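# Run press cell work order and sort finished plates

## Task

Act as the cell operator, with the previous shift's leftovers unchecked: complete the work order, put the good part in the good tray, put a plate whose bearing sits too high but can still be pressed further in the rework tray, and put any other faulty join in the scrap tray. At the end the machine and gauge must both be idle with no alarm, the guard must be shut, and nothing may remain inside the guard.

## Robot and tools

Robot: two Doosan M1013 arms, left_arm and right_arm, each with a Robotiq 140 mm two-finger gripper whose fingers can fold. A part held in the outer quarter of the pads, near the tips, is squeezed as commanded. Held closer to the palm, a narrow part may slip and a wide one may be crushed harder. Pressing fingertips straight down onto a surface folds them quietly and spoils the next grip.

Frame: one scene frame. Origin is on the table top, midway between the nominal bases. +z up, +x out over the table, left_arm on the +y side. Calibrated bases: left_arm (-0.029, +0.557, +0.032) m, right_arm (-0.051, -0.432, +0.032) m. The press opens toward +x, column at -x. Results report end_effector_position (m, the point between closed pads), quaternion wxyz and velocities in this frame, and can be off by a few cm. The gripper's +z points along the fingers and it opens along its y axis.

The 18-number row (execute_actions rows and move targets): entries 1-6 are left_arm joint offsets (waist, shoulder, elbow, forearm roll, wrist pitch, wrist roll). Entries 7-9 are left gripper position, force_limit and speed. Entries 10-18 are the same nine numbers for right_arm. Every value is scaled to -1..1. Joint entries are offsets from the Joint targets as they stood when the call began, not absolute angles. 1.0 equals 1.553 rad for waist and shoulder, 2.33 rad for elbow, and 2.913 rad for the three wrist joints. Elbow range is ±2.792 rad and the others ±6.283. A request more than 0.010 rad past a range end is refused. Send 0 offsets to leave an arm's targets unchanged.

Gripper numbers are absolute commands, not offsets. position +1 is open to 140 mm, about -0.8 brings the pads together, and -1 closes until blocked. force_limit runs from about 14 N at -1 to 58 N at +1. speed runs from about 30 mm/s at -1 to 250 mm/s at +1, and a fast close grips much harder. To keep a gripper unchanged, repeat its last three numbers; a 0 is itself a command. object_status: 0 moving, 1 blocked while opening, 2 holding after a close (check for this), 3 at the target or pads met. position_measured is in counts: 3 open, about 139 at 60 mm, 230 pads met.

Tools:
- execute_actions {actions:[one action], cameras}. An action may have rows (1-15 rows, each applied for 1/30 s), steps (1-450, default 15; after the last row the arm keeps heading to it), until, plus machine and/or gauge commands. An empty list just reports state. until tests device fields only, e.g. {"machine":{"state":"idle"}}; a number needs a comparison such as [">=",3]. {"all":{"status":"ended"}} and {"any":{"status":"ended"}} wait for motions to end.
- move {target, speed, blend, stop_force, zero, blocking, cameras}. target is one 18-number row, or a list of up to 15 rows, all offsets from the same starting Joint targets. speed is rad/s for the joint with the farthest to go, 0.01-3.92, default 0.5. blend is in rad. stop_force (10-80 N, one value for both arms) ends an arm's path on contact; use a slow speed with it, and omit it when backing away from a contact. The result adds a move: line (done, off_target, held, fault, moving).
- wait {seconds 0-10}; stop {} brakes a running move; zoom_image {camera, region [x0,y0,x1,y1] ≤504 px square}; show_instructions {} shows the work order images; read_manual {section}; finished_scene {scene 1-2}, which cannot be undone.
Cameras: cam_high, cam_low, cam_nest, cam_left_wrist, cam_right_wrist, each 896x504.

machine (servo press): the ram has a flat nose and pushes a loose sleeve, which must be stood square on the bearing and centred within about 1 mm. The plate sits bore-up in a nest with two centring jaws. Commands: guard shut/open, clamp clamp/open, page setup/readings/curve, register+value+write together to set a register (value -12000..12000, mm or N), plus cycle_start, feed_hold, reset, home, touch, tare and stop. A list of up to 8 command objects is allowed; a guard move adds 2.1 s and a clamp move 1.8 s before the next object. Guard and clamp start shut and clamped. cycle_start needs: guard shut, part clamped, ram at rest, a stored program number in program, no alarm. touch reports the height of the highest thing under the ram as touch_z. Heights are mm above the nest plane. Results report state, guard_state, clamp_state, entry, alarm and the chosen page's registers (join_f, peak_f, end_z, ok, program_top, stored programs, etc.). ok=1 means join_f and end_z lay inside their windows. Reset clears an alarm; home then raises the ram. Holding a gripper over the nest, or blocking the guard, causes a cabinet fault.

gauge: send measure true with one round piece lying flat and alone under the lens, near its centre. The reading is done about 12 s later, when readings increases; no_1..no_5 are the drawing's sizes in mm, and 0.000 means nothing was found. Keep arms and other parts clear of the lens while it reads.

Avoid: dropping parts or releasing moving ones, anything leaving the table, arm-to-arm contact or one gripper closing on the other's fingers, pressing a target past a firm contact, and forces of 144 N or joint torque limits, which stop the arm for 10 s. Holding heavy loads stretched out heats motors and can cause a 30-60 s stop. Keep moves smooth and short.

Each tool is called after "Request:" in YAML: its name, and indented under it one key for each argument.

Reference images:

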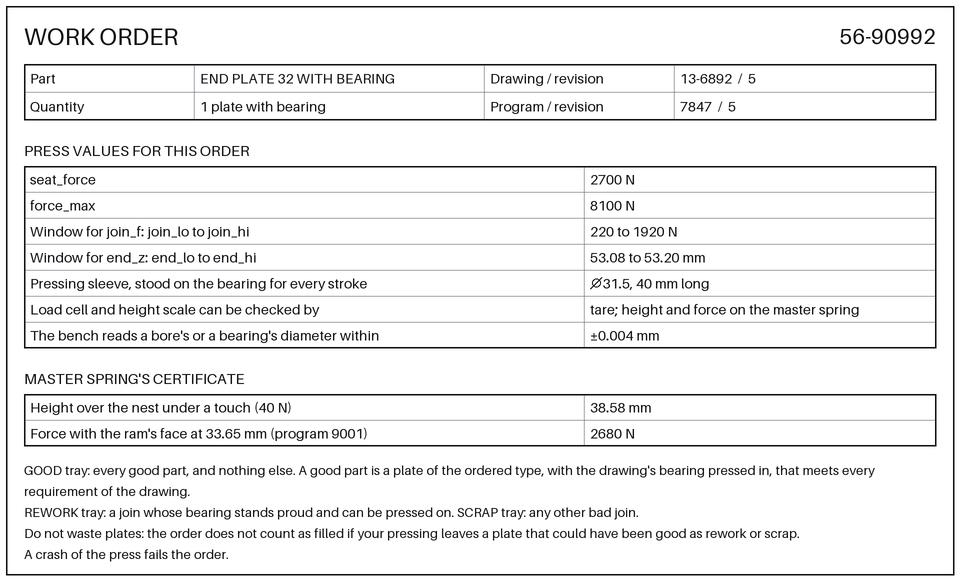

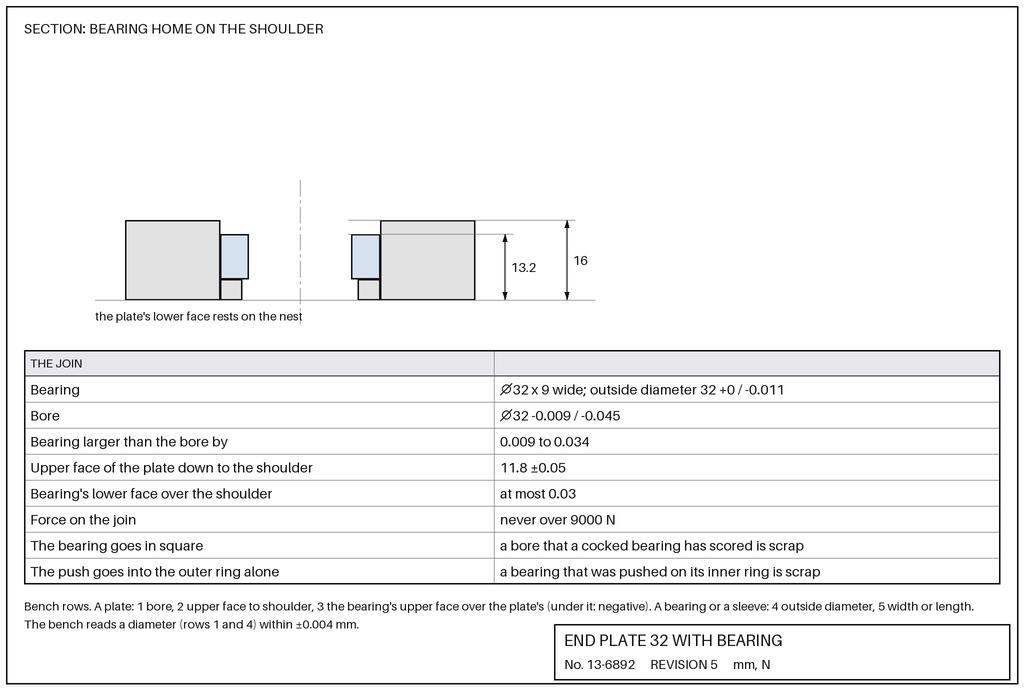

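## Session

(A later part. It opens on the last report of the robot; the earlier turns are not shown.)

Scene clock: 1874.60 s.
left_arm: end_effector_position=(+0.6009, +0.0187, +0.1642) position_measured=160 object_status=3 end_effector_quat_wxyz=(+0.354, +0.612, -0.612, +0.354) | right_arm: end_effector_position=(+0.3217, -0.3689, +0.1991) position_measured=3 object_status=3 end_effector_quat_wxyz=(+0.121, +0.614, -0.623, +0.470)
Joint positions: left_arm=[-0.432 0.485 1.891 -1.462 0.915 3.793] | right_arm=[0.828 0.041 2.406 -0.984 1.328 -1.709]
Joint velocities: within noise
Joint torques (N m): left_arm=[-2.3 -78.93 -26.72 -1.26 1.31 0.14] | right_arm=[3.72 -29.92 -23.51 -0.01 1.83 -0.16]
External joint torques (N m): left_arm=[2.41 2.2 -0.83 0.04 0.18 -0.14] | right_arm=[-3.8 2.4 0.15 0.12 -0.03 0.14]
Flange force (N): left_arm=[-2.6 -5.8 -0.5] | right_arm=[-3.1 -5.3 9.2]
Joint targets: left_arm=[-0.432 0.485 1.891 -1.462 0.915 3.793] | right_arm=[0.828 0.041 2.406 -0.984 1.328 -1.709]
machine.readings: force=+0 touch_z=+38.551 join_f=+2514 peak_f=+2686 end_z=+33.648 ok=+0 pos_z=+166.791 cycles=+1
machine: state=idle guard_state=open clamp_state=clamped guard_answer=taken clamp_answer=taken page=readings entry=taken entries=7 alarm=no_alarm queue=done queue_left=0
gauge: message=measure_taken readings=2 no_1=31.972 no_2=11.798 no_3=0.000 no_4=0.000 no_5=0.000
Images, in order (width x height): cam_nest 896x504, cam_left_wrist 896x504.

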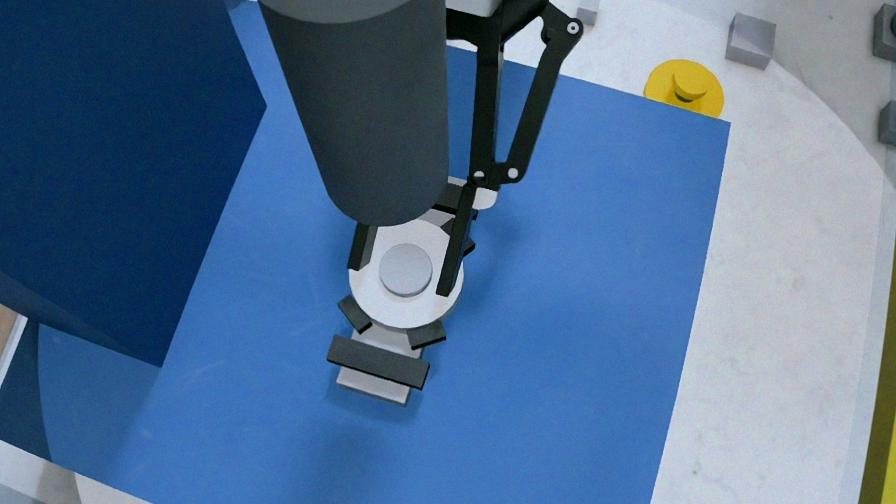

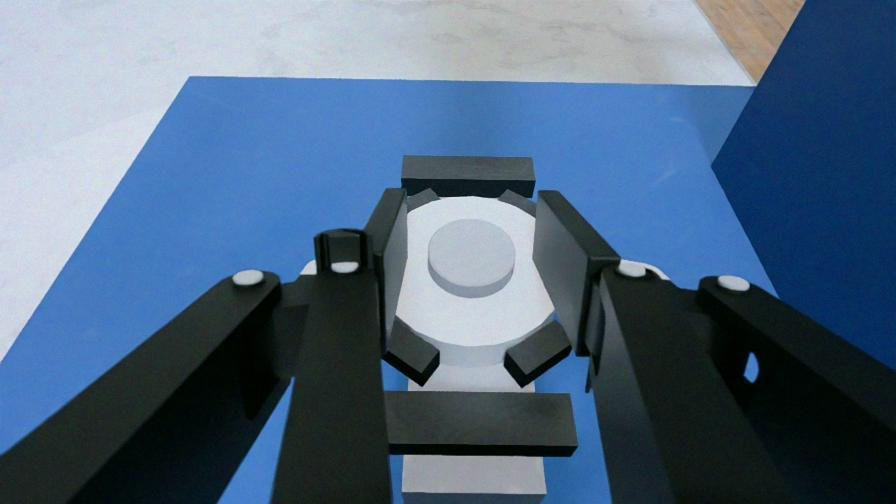

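Request:
move:
  target:
    - [0.0636,-0.0519,0.0109,0.0347,0.0267,-0.0184,-0.25,-1,-1,0,0,0,0,0,0,1,1,1]
    - [0.2428,-0.1322,-0.0014,0.1074,0.1137,-0.0476,-0.25,-1,-1,0,0,0,0,0,0,1,1,1]
    - [0.2155,-0.2579,0.2124,-0.5766,-0.1850,0.3156,0,0,-0.3,0,0,0,0,0,0,1,1,1]
    - [0.2155,-0.0464,0.0949,-0.5766,-0.1662,0.3156,0,0,-0.3,0,0,0,0,0,0,1,1,1]
  speed: [0.06,0.4,0.8,0.4]
  blend: [0.01,0.05,0,0]
  cameras: ["cam_left_wrist","cam_nest"]

Request:
zoom_image:
  camera: "cam_nest"
  region: [320, 200, 500, 360]

Scene clock: 1904.57 s.
left_arm: end_effector_position=(+0.8308, +0.5101, +0.1304) position_measured=129 object_status=3 end_effector_quat_wxyz=(+0.024, +0.865, -0.041, +0.499) | right_arm: end_effector_position=(+0.3217, -0.3689, +0.1991) position_measured=3 object_status=3 end_effector_quat_wxyz=(+0.121, +0.614, -0.623, +0.470)
Joint positions: left_arm=[-0.097 0.413 2.112 -3.142 0.431 4.712] | right_arm=[0.828 0.041 2.406 -0.984 1.328 -1.709]
Joint velocities: within noise
Joint torques (N m): left_arm=[-2.65 -71.28 -26.13 -2.69 2.41 0.1] | right_arm=[3.28 -30.43 -23.34 0.03 1.89 0.02]
External joint torques (N m): left_arm=[2.65 2.69 -0.9 0.16 0.02 -0.1] | right_arm=[-3.33 3.14 -0.03 0.09 -0.09 -0.04]
Flange force (N): left_arm=[-1.0 -5.7 5.9] | right_arm=[-5.0 -5.4 8.5]
Joint targets: left_arm=[-0.097 0.413 2.112 -3.142 0.431 4.712] | right_arm=[0.828 0.041 2.406 -0.984 1.328 -1.709]
machine.readings: force=+0 touch_z=+38.551 join_f=+2514 peak_f=+2686 end_z=+33.648 ok=+0 pos_z=+166.791 cycles=+1
machine: state=idle guard_state=open clamp_state=clamped guard_answer=taken clamp_answer=taken page=readings entry=taken entries=7 alarm=no_alarm queue=done queue_left=0
gauge: message=measure_taken readings=2 no_1=31.972 no_2=11.798 no_3=0.000 no_4=0.000 no_5=0.000
move: done
Images, in order (width x height): cam_nest 896x504, cam_left_wrist 896x504.

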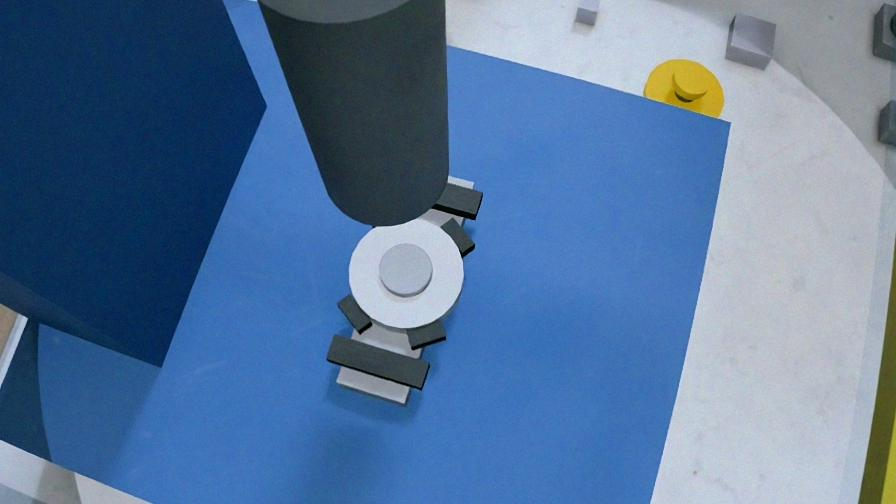

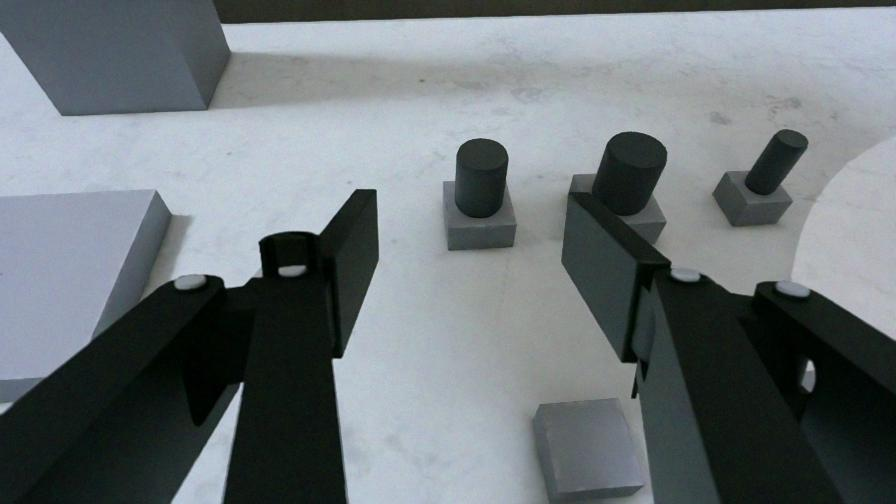

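Scaled by 2.800.

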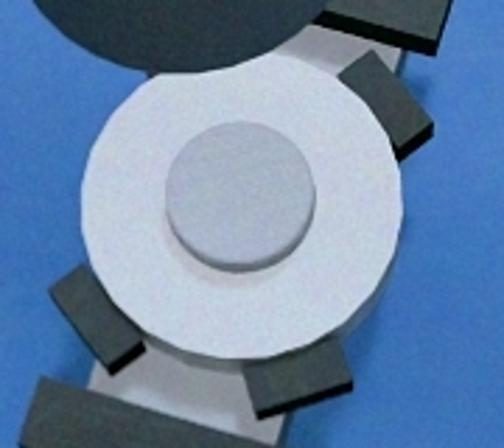

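Request:
move:
  target: [-0.0077,0.1014,-0.0583,0,0.0074,0,0,0,-0.3,0,0,0,0,0,0,1,1,1]
  speed: 0.2
  cameras: ["cam_left_wrist"]

Scene clock: 1929.23 s.
left_arm: end_effector_position=(+0.9058, +0.4918, +0.0774) position_measured=129 object_status=3 end_effector_quat_wxyz=(+0.027, +0.865, -0.046, +0.499) | right_arm: end_effector_position=(+0.3217, -0.3689, +0.1991) position_measured=3 object_status=3 end_effector_quat_wxyz=(+0.121, +0.614, -0.623, +0.470)
Joint positions: left_arm=[-0.109 0.57 1.976 -3.142 0.452 4.712] | right_arm=[0.828 0.041 2.406 -0.984 1.328 -1.709]
Joint velocities: within noise
Joint torques (N m): left_arm=[-2.65 -85.91 -26.17 -2.59 2.38 0.13] | right_arm=[2.99 -30.02 -23.26 -0.02 1.86 -0.06]
External joint torques (N m): left_arm=[2.7 3.4 -0.1 0.14 0.06 -0.13] | right_arm=[-3.14 2.72 -0.14 0.13 -0.05 0.04]
Flange force (N): left_arm=[-2.6 -5.0 5.5] | right_arm=[-4.3 -5.0 7.6]
Joint targets: left_arm=[-0.109 0.571 1.976 -3.142 0.452 4.712] | right_arm=[0.828 0.041 2.406 -0.984 1.328 -1.709]
machine.readings: force=+0 touch_z=+38.551 join_f=+2514 peak_f=+2686 end_z=+33.648 ok=+0 pos_z=+166.791 cycles=+1
machine: state=idle guard_state=open clamp_state=clamped guard_answer=taken clamp_answer=taken page=readings entry=taken entries=7 alarm=no_alarm queue=done queue_left=0
gauge: message=measure_taken readings=2 no_1=31.972 no_2=11.798 no_3=0.000 no_4=0.000 no_5=0.000
move: done
Images, in order (width x height): cam_left_wrist 896x504.

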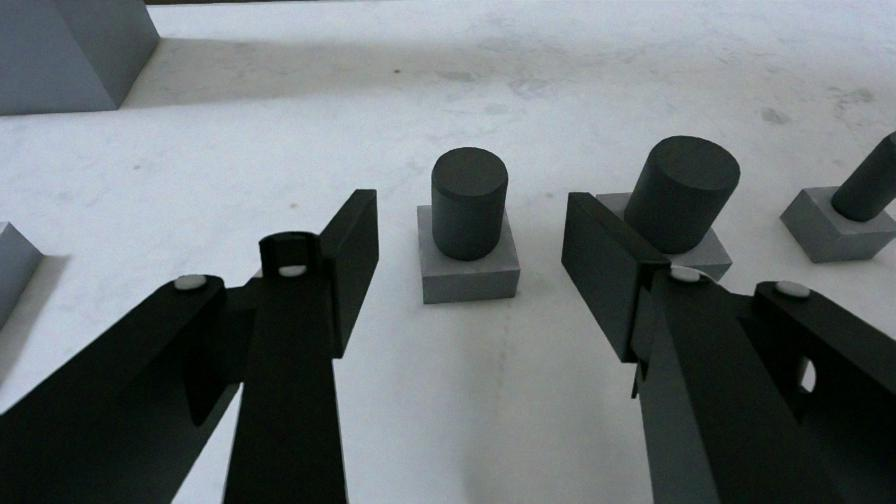

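Request:
move:
  target: [0,0.0469,-0.0343,0,-0.0024,0,0,0,-0.3,0,0,0,0,0,0,1,1,1]
  speed: 0.08
  cameras: ["cam_left_wrist"]

Request:
execute_actions:
  actions:
    - {"rows":[[0,0,0,0,0,0,-1,0,-1,0,0,0,0,0,0,1,1,1]],"steps":110}
  cameras: ["cam_left_wrist"]

Scene clock: 1944.83 s.
left_arm: end_effector_position=(+0.9459, +0.4875, +0.0539) position_measured=129 object_status=3 end_effector_quat_wxyz=(+0.027, +0.865, -0.046, +0.499) | right_arm: end_effector_position=(+0.3217, -0.3689, +0.1991) position_measured=3 object_status=3 end_effector_quat_wxyz=(+0.121, +0.614, -0.623, +0.470)
Joint positions: left_arm=[-0.109 0.643 1.896 -3.142 0.445 4.712] | right_arm=[0.828 0.041 2.406 -0.984 1.328 -1.709]
Joint velocities: within noise
Joint torques (N m): left_arm=[-2.6 -92.91 -26.06 -2.67 2.39 0.11] | right_arm=[3.47 -30.31 -23.38 0 1.88 -0.08]
External joint torques (N m): left_arm=[2.6 3.5 -0.5 0.19 0.06 -0.11] | right_arm=[-3.53 2.96 -0.05 0.12 -0.08 0.06]
Flange force (N): left_arm=[-2.1 -4.8 6.3] | right_arm=[-4.6 -5.4 8.8]
Joint targets: left_arm=[-0.109 0.643 1.896 -3.142 0.445 4.712] | right_arm=[0.828 0.041 2.406 -0.984 1.328 -1.709]
machine.readings: force=+0 touch_z=+38.551 join_f=+2514 peak_f=+2686 end_z=+33.648 ok=+0 pos_z=+166.791 cycles=+1
machine: state=idle guard_state=open clamp_state=clamped guard_answer=taken clamp_answer=taken page=readings entry=taken entries=7 alarm=no_alarm queue=done queue_left=0
gauge: message=measure_taken readings=2 no_1=31.972 no_2=11.798 no_3=0.000 no_4=0.000 no_5=0.000
move: done
Images, in order (width x height): cam_left_wrist 896x504.

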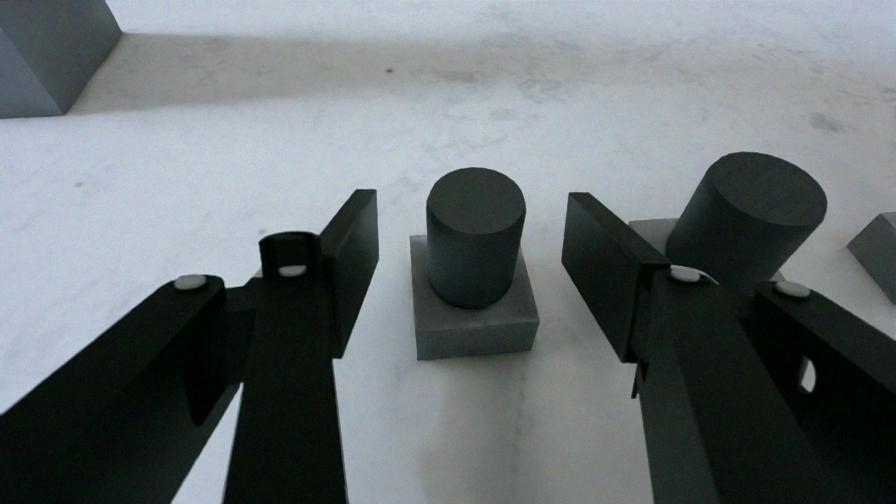

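Scene clock: 1948.70 s.
left_arm: end_effector_position=(+0.9459, +0.4875, +0.0538) position_measured=185 object_status=2 end_effector_quat_wxyz=(+0.027, +0.865, -0.046, +0.499) | right_arm: end_effector_position=(+0.3217, -0.3689, +0.1991) position_measured=3 object_status=3 end_effector_quat_wxyz=(+0.121, +0.614, -0.623, +0.470)
Joint positions: left_arm=[-0.109 0.643 1.896 -3.142 0.445 4.712] | right_arm=[0.828 0.041 2.406 -0.984 1.328 -1.709]
Joint velocities: within noise
Joint torques (N m): left_arm=[-2.98 -89.31 -24.83 -2.57 1.56 0.07] | right_arm=[3.71 -29.84 -23.53 0.06 1.87 -0.11]
External joint torques (N m): left_arm=[3.19 -0.4 -1.84 0.08 0.9 -0.07] | right_arm=[-3.78 2.4 0.15 0.05 -0.06 0.09]
Flange force (N): left_arm=[0.7 -5.1 2.4] | right_arm=[-3.1 -5.3 9.3]
Joint targets: left_arm=[-0.109 0.643 1.896 -3.142 0.445 4.712] | right_arm=[0.828 0.041 2.406 -0.984 1.328 -1.709]
machine.readings: force=+0 touch_z=+38.551 join_f=+2514 peak_f=+2686 end_z=+33.648 ok=+0 pos_z=+166.791 cycles=+1
machine: state=idle guard_state=open clamp_state=clamped guard_answer=taken clamp_answer=taken page=readings entry=taken entries=7 alarm=no_alarm queue=done queue_left=0
gauge: message=measure_taken readings=2 no_1=31.972 no_2=11.798 no_3=0.000 no_4=0.000 no_5=0.000
Images, in order (width x height): cam_left_wrist 896x504.

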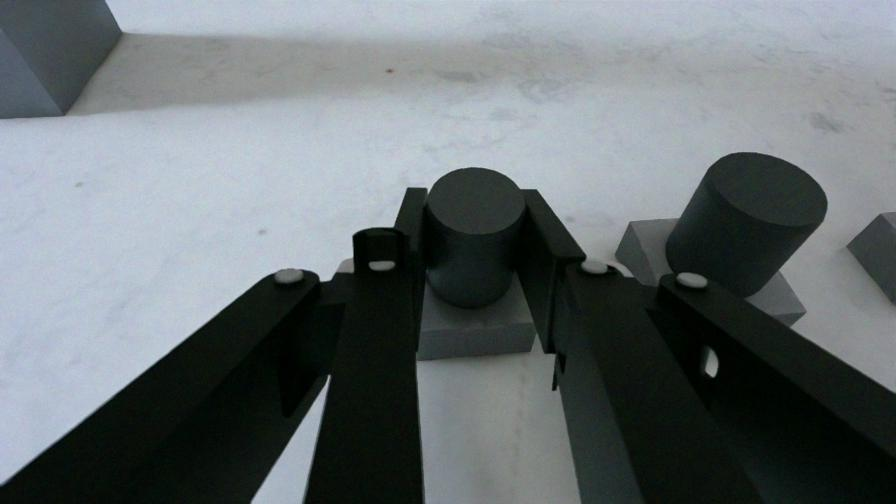

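Request:
zoom_image:
  camera: "cam_left_wrist"
  region: [400, 150, 560, 330]

Scaled by 2.800.

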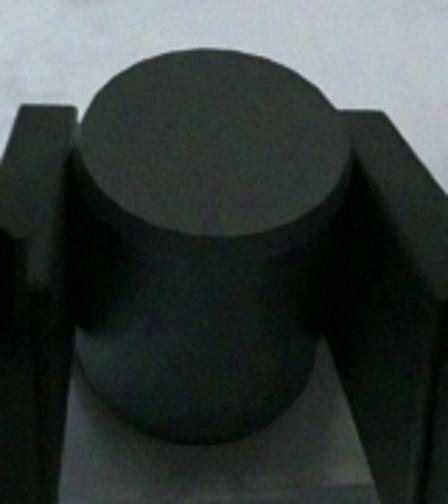

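Request:
move:
  target:
    - [0,-0.0659,-0.0074,0,-0.0411,0,-1,0,-1,0,0,0,0,0,0,1,1,1]
    - [0.0079,-0.3598,0.2100,0,-0.0238,0,-1,0,-1,0,0,0,0,0,0,1,1,1]
    - [0.0350,-0.2341,-0.0037,0.6840,0.2749,-0.3632,-1,0,-1,0,0,0,0,0,0,1,1,1]
  speed: [0.1,0.4,0.6]
  blend: [0.02,0.05,0]
  cameras: ["cam_nest"]

Request:
move:
  target:
    - [-0.1792,0.0803,0.0123,-0.0727,-0.0870,0.0292,-1,0,-1,0,0,0,0,0,0,1,1,1]
    - [-0.2413,0.1075,-0.0042,-0.0935,-0.1113,0.0257,-1,0,-1,0,0,0,0,0,0,1,1,1]
  speed: [0.3,0.1]
  blend: [0.02,0]
  cameras: ["cam_left_wrist","cam_nest"]

Request:
zoom_image:
  camera: "cam_left_wrist"
  region: [380, 150, 560, 370]

Request:
zoom_image:
  camera: "cam_nest"
  region: [320, 180, 500, 360]

Scene clock: 1979.67 s.
left_arm: end_effector_position=(+0.6063, +0.2704, +0.3004) position_measured=185 object_status=2 end_effector_quat_wxyz=(+0.353, +0.613, -0.612, +0.354) | right_arm: end_effector_position=(+0.3217, -0.3689, +0.1991) position_measured=3 object_status=3 end_effector_quat_wxyz=(+0.121, +0.614, -0.623, +0.470)
Joint positions: left_arm=[-0.055 0.28 1.888 -1.149 1.246 3.655] | right_arm=[0.828 0.041 2.406 -0.984 1.328 -1.709]
Joint velocities: within noise
Joint torques (N m): left_arm=[-2.65 -66.05 -33.17 -1.21 1.45 0.09] | right_arm=[3.4 -30.24 -23.4 0.03 1.9 -0.06]
External joint torques (N m): left_arm=[2.73 3.93 -0.1 0.66 -0.25 -0.1] | right_arm=[-3.43 2.77 -0.03 0.08 -0.09 0.04]
Flange force (N): left_arm=[-5.1 -6.1 -2.2] | right_arm=[-4.2 -5.3 8.6]
Joint targets: left_arm=[-0.055 0.280 1.888 -1.149 1.246 3.654] | right_arm=[0.828 0.041 2.406 -0.984 1.328 -1.709]
machine.readings: force=+0 touch_z=+38.551 join_f=+2514 peak_f=+2686 end_z=+33.648 ok=+0 pos_z=+166.791 cycles=+1
machine: state=idle guard_state=open clamp_state=clamped guard_answer=taken clamp_answer=taken page=readings entry=taken entries=7 alarm=no_alarm queue=done queue_left=0
gauge: message=measure_taken readings=2 no_1=31.972 no_2=11.798 no_3=0.000 no_4=0.000 no_5=0.000
move: done
Images, in order (width x height): cam_nest 896x504.

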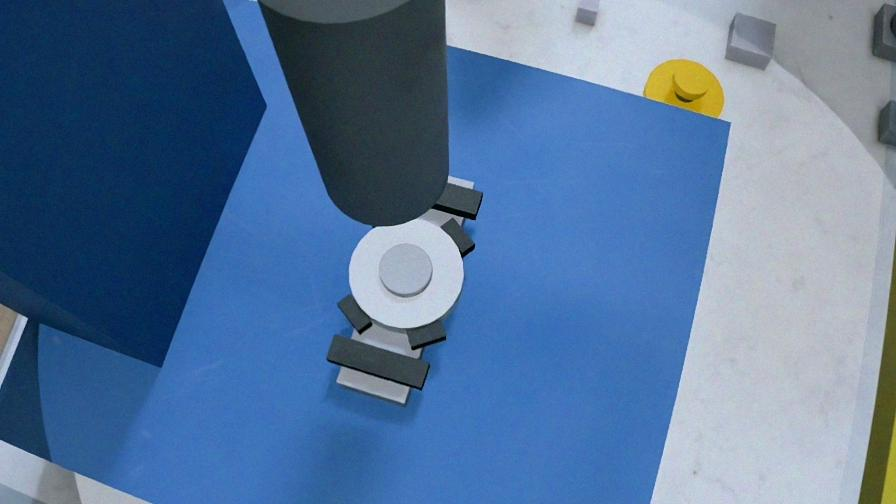

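Scene clock: 1981.87 s.
left_arm: end_effector_position=(+0.6009, +0.0207, +0.1952) position_measured=185 object_status=2 end_effector_quat_wxyz=(+0.353, +0.613, -0.612, +0.354) | right_arm: end_effector_position=(+0.3217, -0.3689, +0.1991) position_measured=3 object_status=3 end_effector_quat_wxyz=(+0.121, +0.614, -0.623, +0.470)
Joint positions: left_arm=[-0.43 0.447 1.878 -1.422 0.922 3.729] | right_arm=[0.828 0.041 2.406 -0.984 1.328 -1.709]
Joint velocities: within noise
Joint torques (N m): left_arm=[-2.05 -79.56 -29.87 -1.76 1.77 0.12] | right_arm=[2.97 -30.14 -23.32 0.04 1.9 -0.12]
External joint torques (N m): left_arm=[2.2 5.28 0.71 0.62 -0.42 -0.12] | right_arm=[-3.04 2.78 -0.03 0.08 -0.1 0.1]
Flange force (N): left_arm=[-5.3 -6.5 1.9] | right_arm=[-4.6 -4.7 7.8]
Joint targets: left_arm=[-0.430 0.447 1.878 -1.422 0.922 3.729] | right_arm=[0.828 0.041 2.406 -0.984 1.328 -1.709]
machine.readings: force=+0 touch_z=+38.551 join_f=+2514 peak_f=+2686 end_z=+33.648 ok=+0 pos_z=+166.791 cycles=+1
machine: state=idle guard_state=open clamp_state=clamped guard_answer=taken clamp_answer=taken page=readings entry=taken entries=7 alarm=no_alarm queue=done queue_left=0
gauge: message=measure_taken readings=2 no_1=31.972 no_2=11.798 no_3=0.000 no_4=0.000 no_5=0.000
move: done
Images, in order (width x height): cam_nest 896x504, cam_left_wrist 896x504.

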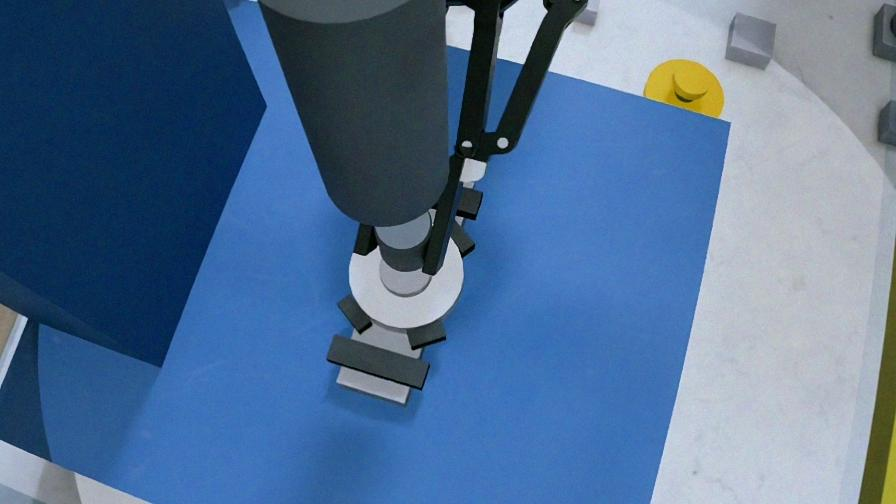

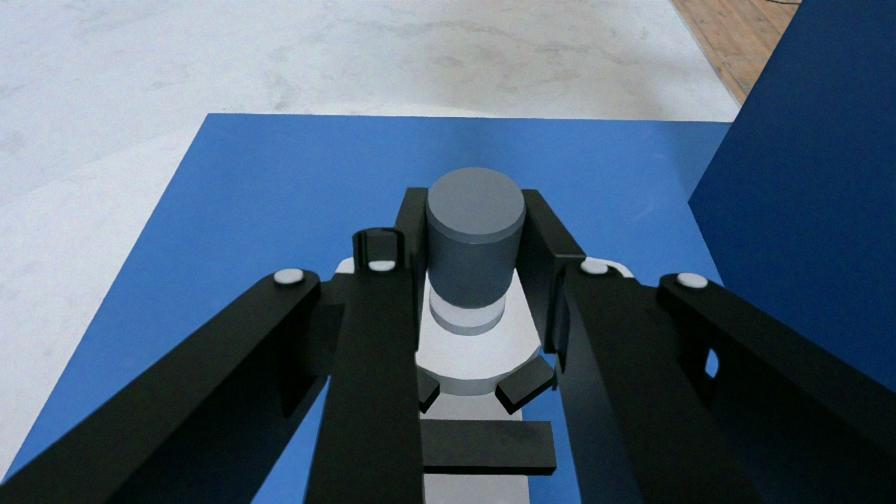

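Scaled by 2.291.

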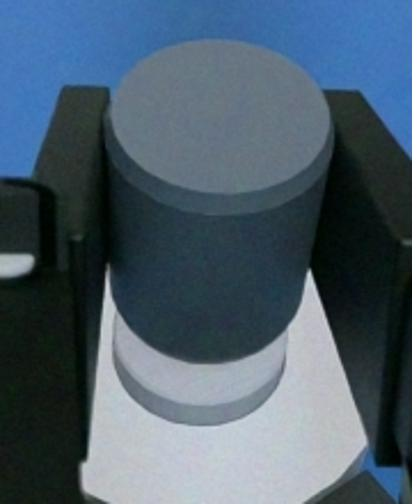

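Scaled by 2.800.

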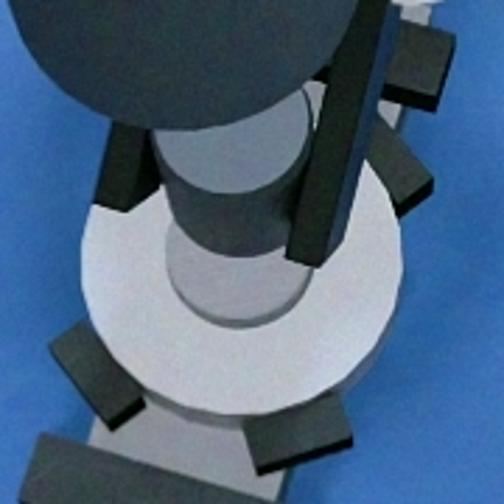

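Request:
move:
  target: [0,0.0088,0.0024,-0.0049,-0.0008,0.0081,-1,0,-1,0,0,0,0,0,0,1,1,1]
  speed: 0.02
  cameras: ["cam_left_wrist","cam_nest"]

Request:
zoom_image:
  camera: "cam_left_wrist"
  region: [380, 150, 560, 370]

Request:
zoom_image:
  camera: "cam_nest"
  region: [320, 180, 500, 360]

Scene clock: 2001.47 s.
left_arm: end_effector_position=(+0.6008, +0.0206, +0.1837) position_measured=185 object_status=2 end_effector_quat_wxyz=(+0.353, +0.613, -0.612, +0.354) | right_arm: end_effector_position=(+0.3217, -0.3689, +0.1991) position_measured=3 object_status=3 end_effector_quat_wxyz=(+0.121, +0.614, -0.623, +0.470)
Joint positions: left_arm=[-0.43 0.46 1.884 -1.436 0.919 3.753] | right_arm=[0.828 0.041 2.406 -0.984 1.328 -1.709]
Joint velocities: within noise
Joint torques (N m): left_arm=[-2.41 -80.54 -29.26 -1.89 1.75 0.14] | right_arm=[3.31 -30.55 -23.43 0.01 1.96 -0.04]
External joint torques (N m): left_arm=[2.58 5.24 0.68 0.72 -0.35 -0.14] | right_arm=[-3.37 3.33 -0.01 0.1 -0.16 0.02]
Flange force (N): left_arm=[-5.5 -6.8 1.2] | right_arm=[-5.6 -5.4 8.8]
Joint targets: left_arm=[-0.430 0.460 1.884 -1.436 0.919 3.753] | right_arm=[0.828 0.041 2.406 -0.984 1.328 -1.709]
machine.readings: force=+0 touch_z=+38.551 join_f=+2514 peak_f=+2686 end_z=+33.648 ok=+0 pos_z=+166.791 cycles=+1
machine: state=idle guard_state=open clamp_state=clamped guard_answer=taken clamp_answer=taken page=readings entry=taken entries=7 alarm=no_alarm queue=done queue_left=0
gauge: message=measure_taken readings=2 no_1=31.972 no_2=11.798 no_3=0.000 no_4=0.000 no_5=0.000
move: done
Images, in order (width x height): cam_nest 896x504, cam_left_wrist 896x504.

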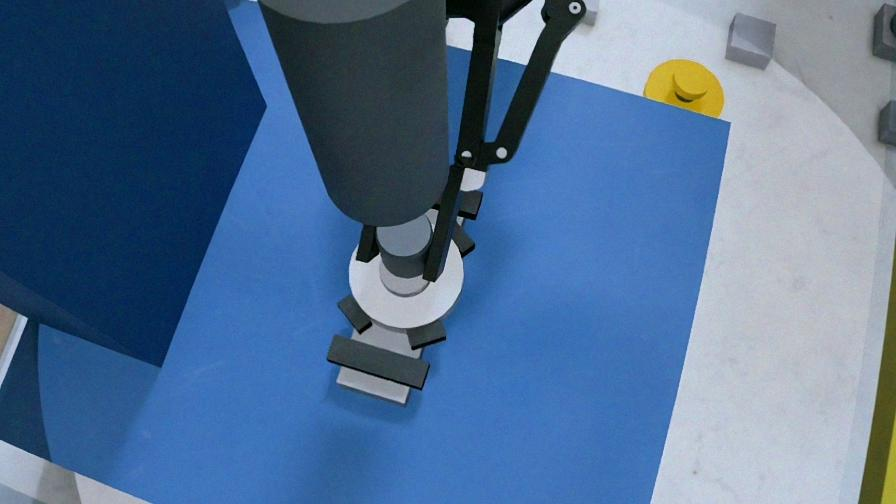

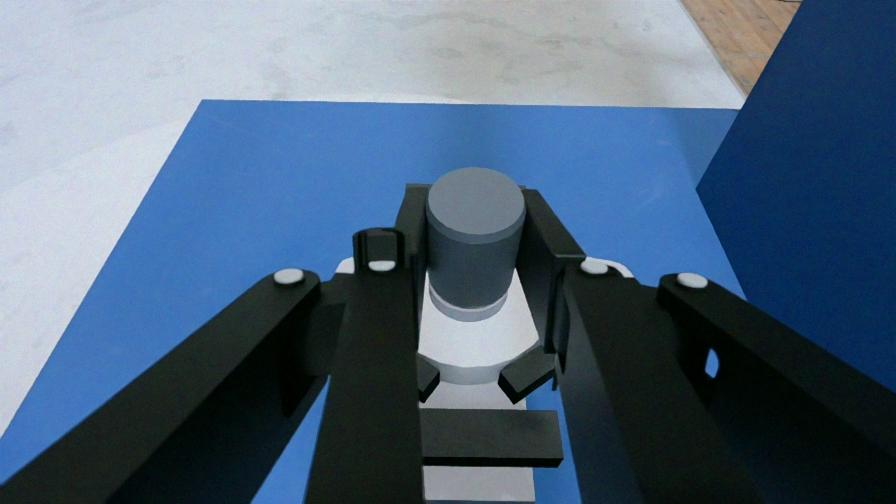

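Scaled by 2.291.

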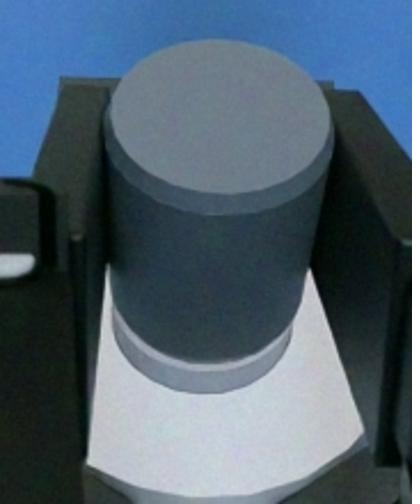

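Scaled by 2.800.

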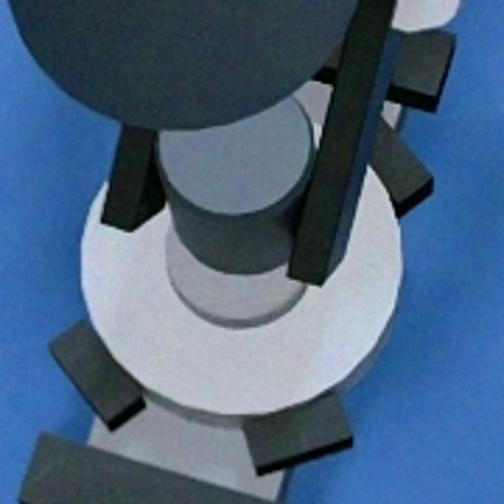

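Request:
move:
  target: [-0.0053,0.0063,-0.0008,-0.0037,-0.0023,0.0030,-1,0,-1,0,0,0,0,0,0,1,1,1]
  speed: 0.02
  cameras: ["cam_left_wrist","cam_nest"]

Request:
zoom_image:
  camera: "cam_left_wrist"
  region: [380, 150, 560, 370]

Request:
zoom_image:
  camera: "cam_nest"
  region: [320, 180, 500, 360]

Scene clock: 2029.13 s.
left_arm: end_effector_position=(+0.6008, +0.0145, +0.1778) position_measured=185 object_status=2 end_effector_quat_wxyz=(+0.353, +0.613, -0.612, +0.354) | right_arm: end_effector_position=(+0.3217, -0.3689, +0.1991) position_measured=3 object_status=3 end_effector_quat_wxyz=(+0.121, +0.614, -0.623, +0.470)
Joint positions: left_arm=[-0.438 0.47 1.882 -1.447 0.913 3.762] | right_arm=[0.828 0.041 2.406 -0.984 1.328 -1.709]
Joint velocities: within noise
Joint torques (N m): left_arm=[-2.89 -81.13 -28.66 -1.8 1.8 0.03] | right_arm=[3.48 -30.61 -23.4 0 1.9 -0.1]
External joint torques (N m): left_arm=[3.09 5.07 0.3 0.6 -0.37 -0.03] | right_arm=[-3.69 3.12 -0.05 0.1 -0.09 0.07]
Flange force (N): left_arm=[-5.7 -7.5 0.9] | right_arm=[-4.9 -5.7 9.2]
Joint targets: left_arm=[-0.438 0.470 1.882 -1.447 0.913 3.762] | right_arm=[0.828 0.041 2.406 -0.984 1.328 -1.709]
machine.readings: force=+0 touch_z=+38.551 join_f=+2514 peak_f=+2686 end_z=+33.648 ok=+0 pos_z=+166.791 cycles=+1
machine: state=idle guard_state=open clamp_state=clamped guard_answer=taken clamp_answer=taken page=readings entry=taken entries=7 alarm=no_alarm queue=done queue_left=0
gauge: message=measure_taken readings=2 no_1=31.972 no_2=11.798 no_3=0.000 no_4=0.000 no_5=0.000
move: done
Images, in order (width x height): cam_nest 896x504, cam_left_wrist 896x504.

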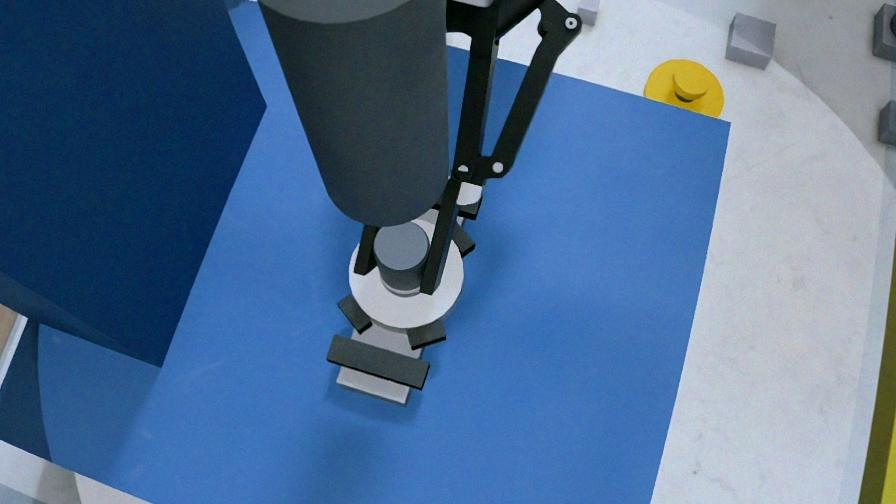

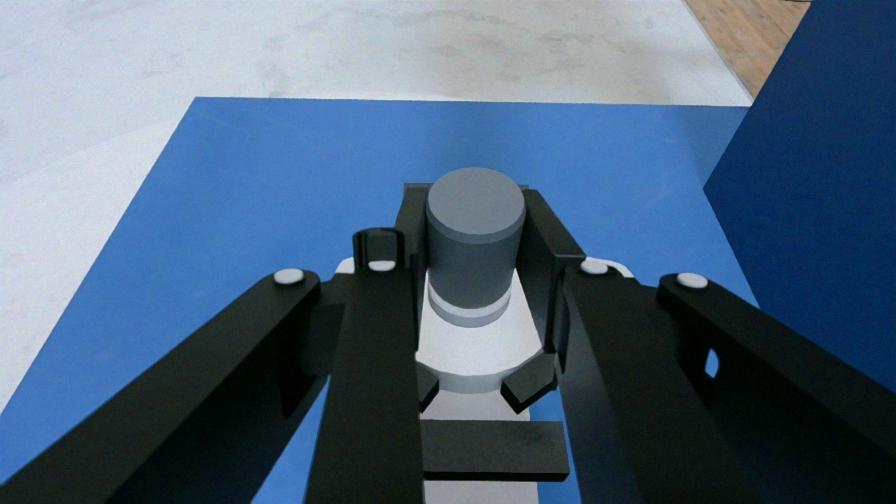

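Scaled by 2.291.

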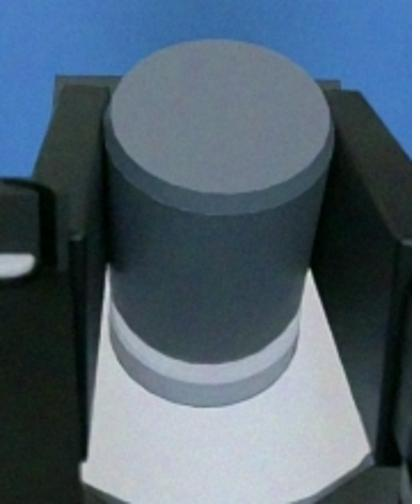

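Scaled by 2.800.

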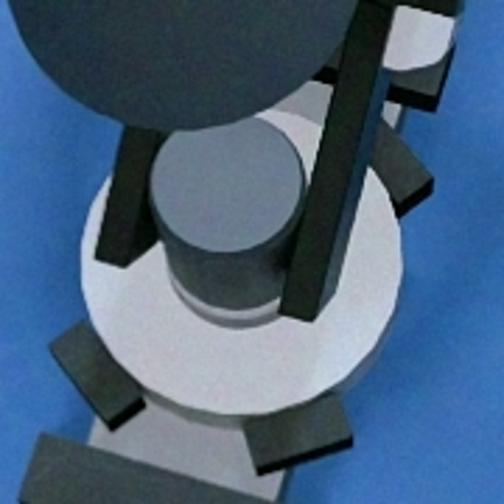

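Request:
move:
  target: [0,0.0038,0.0010,-0.0022,-0.0003,0.0035,-1,0,-1,0,0,0,0,0,0,1,1,1]
  speed: 0.01
  stop_force: 10
  cameras: ["cam_left_wrist","cam_nest"]

Request:
zoom_image:
  camera: "cam_left_wrist"
  region: [400, 280, 540, 350]

Request:
zoom_image:
  camera: "cam_nest"
  region: [360, 210, 460, 310]

Scene clock: 2055.70 s.
left_arm: end_effector_position=(+0.6008, +0.0144, +0.1747) position_measured=185 object_status=2 end_effector_quat_wxyz=(+0.353, +0.613, -0.612, +0.354) | right_arm: end_effector_position=(+0.3217, -0.3689, +0.1991) position_measured=3 object_status=3 end_effector_quat_wxyz=(+0.121, +0.614, -0.623, +0.470)
Joint positions: left_arm=[-0.438 0.474 1.883 -1.451 0.912 3.768] | right_arm=[0.828 0.041 2.406 -0.984 1.328 -1.709]
Joint velocities: within noise
Joint torques (N m): left_arm=[-5.67 -69.8 -24.8 -0.4 -0.42 0.08] | right_arm=[3.27 -30.15 -23.51 -0.01 1.89 -0.01]
External joint torques (N m): left_arm=[5.79 -5.88 -3.24 -0.79 1.85 -0.08] | right_arm=[-3.36 2.79 0.11 0.12 -0.09 -0.01]
Flange force (N): left_arm=[2.5 -3.5 -11.9] | right_arm=[-4.1 -5.0 8.4]
Joint targets: left_arm=[-0.438 0.474 1.883 -1.451 0.912 3.768] | right_arm=[0.828 0.041 2.406 -0.984 1.328 -1.709]
machine.readings: force=+0 touch_z=+38.551 join_f=+2514 peak_f=+2686 end_z=+33.648 ok=+0 pos_z=+166.791 cycles=+1
machine: state=idle guard_state=open clamp_state=clamped guard_answer=taken clamp_answer=taken page=readings entry=taken entries=7 alarm=no_alarm queue=done queue_left=0
gauge: message=measure_taken readings=2 no_1=31.972 no_2=11.798 no_3=0.000 no_4=0.000 no_5=0.000
move: contact (left_arm)
Images, in order (width x height): cam_nest 896x504, cam_left_wrist 896x504.

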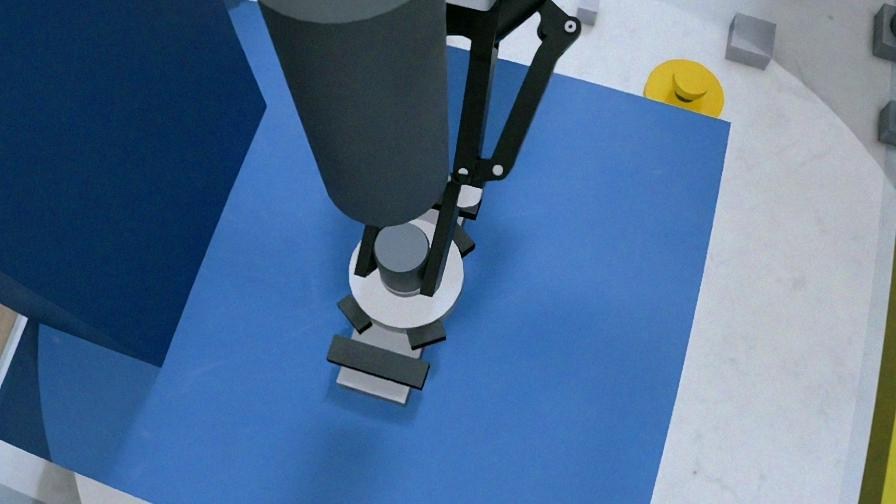

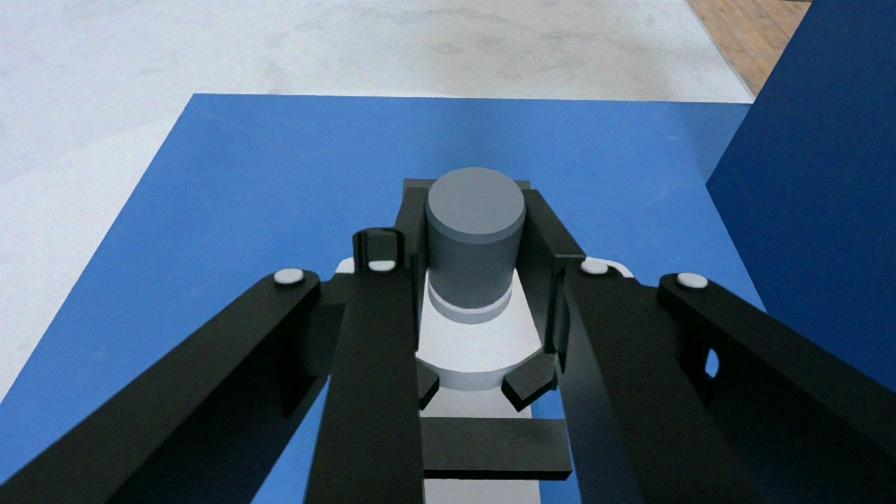

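Scaled by 3.600.

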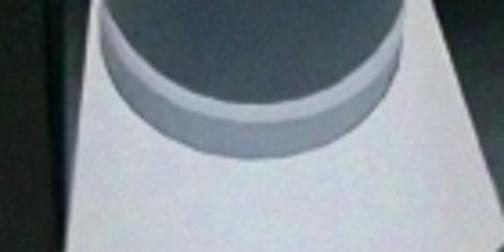

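Scaled by 5.040.

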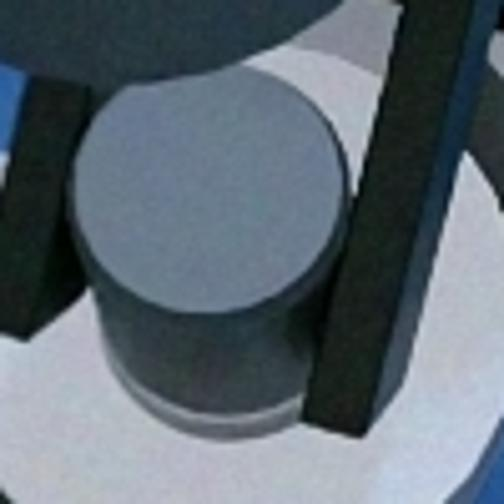

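Request:
execute_actions:
  actions:
    - {"rows":[[0,0,0,0,0,0,-0.2,0,-1,0,0,0,0,0,0,1,1,1]],"steps":50}
  cameras: ["cam_left_wrist","cam_nest"]

Request:
zoom_image:
  camera: "cam_left_wrist"
  region: [380, 150, 560, 370]

Request:
zoom_image:
  camera: "cam_nest"
  region: [360, 210, 460, 310]

Scene clock: 2078.50 s.
left_arm: end_effector_position=(+0.6008, +0.0145, +0.1746) position_measured=154 object_status=3 end_effector_quat_wxyz=(+0.353, +0.613, -0.612, +0.354) | right_arm: end_effector_position=(+0.3217, -0.3689, +0.1991) position_measured=3 object_status=3 end_effector_quat_wxyz=(+0.121, +0.614, -0.623, +0.470)
Joint positions: left_arm=[-0.438 0.474 1.883 -1.451 0.912 3.768] | right_arm=[0.828 0.041 2.406 -0.984 1.328 -1.709]
Joint velocities: within noise
Joint torques (N m): left_arm=[-2.23 -78.96 -27.39 -1.31 1.37 0.13] | right_arm=[3.36 -29.52 -23.47 0.05 1.85 -0.06]
External joint torques (N m): left_arm=[2.35 3.02 -0.76 0.11 0.06 -0.13] | right_arm=[-3.42 2.15 0.09 0.07 -0.05 0.03]
Flange force (N): left_arm=[-3.1 -6.5 0.3] | right_arm=[-2.7 -5.0 8.3]
Joint targets: left_arm=[-0.438 0.474 1.883 -1.451 0.912 3.768] | right_arm=[0.828 0.041 2.406 -0.984 1.328 -1.709]
machine.readings: force=+0 touch_z=+38.551 join_f=+2514 peak_f=+2686 end_z=+33.648 ok=+0 pos_z=+166.791 cycles=+1
machine: state=idle guard_state=open clamp_state=clamped guard_answer=taken clamp_answer=taken page=readings entry=taken entries=7 alarm=no_alarm queue=done queue_left=0
gauge: message=measure_taken readings=2 no_1=31.972 no_2=11.798 no_3=0.000 no_4=0.000 no_5=0.000
Images, in order (width x height): cam_nest 896x504, cam_left_wrist 896x504.

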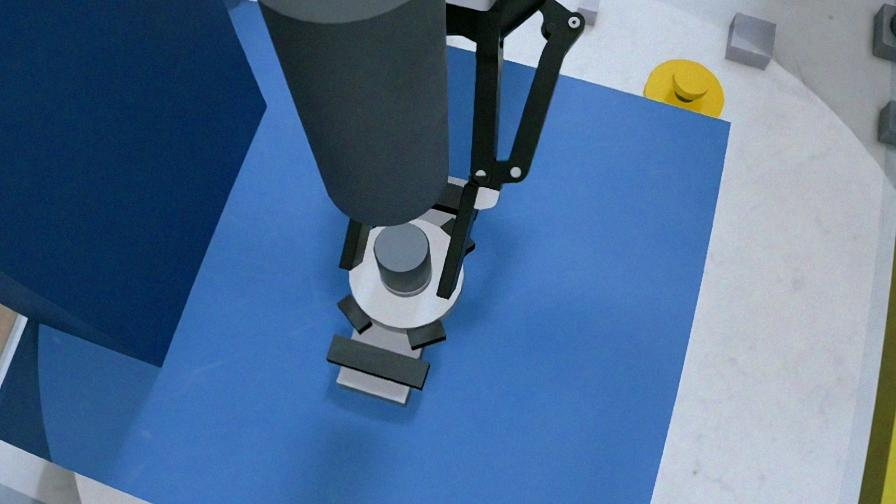

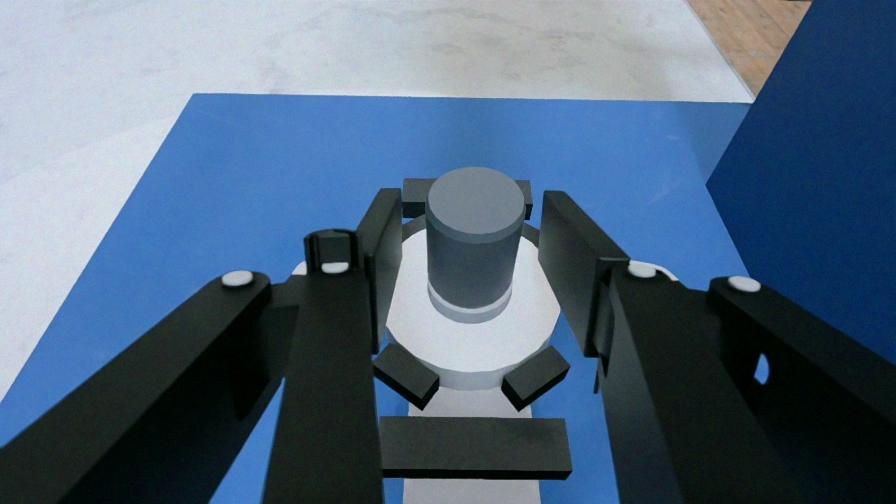

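Scaled by 2.291.

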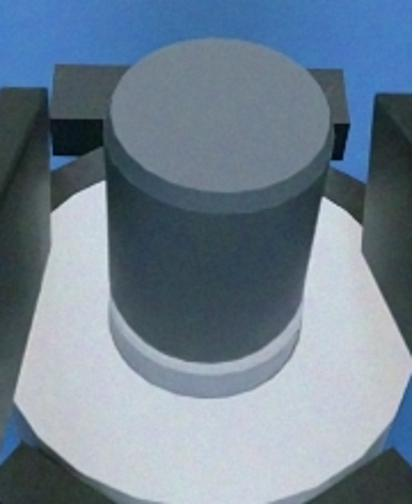

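Scaled by 5.040.

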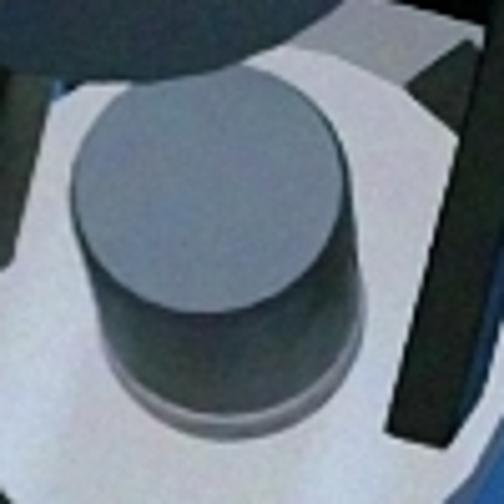

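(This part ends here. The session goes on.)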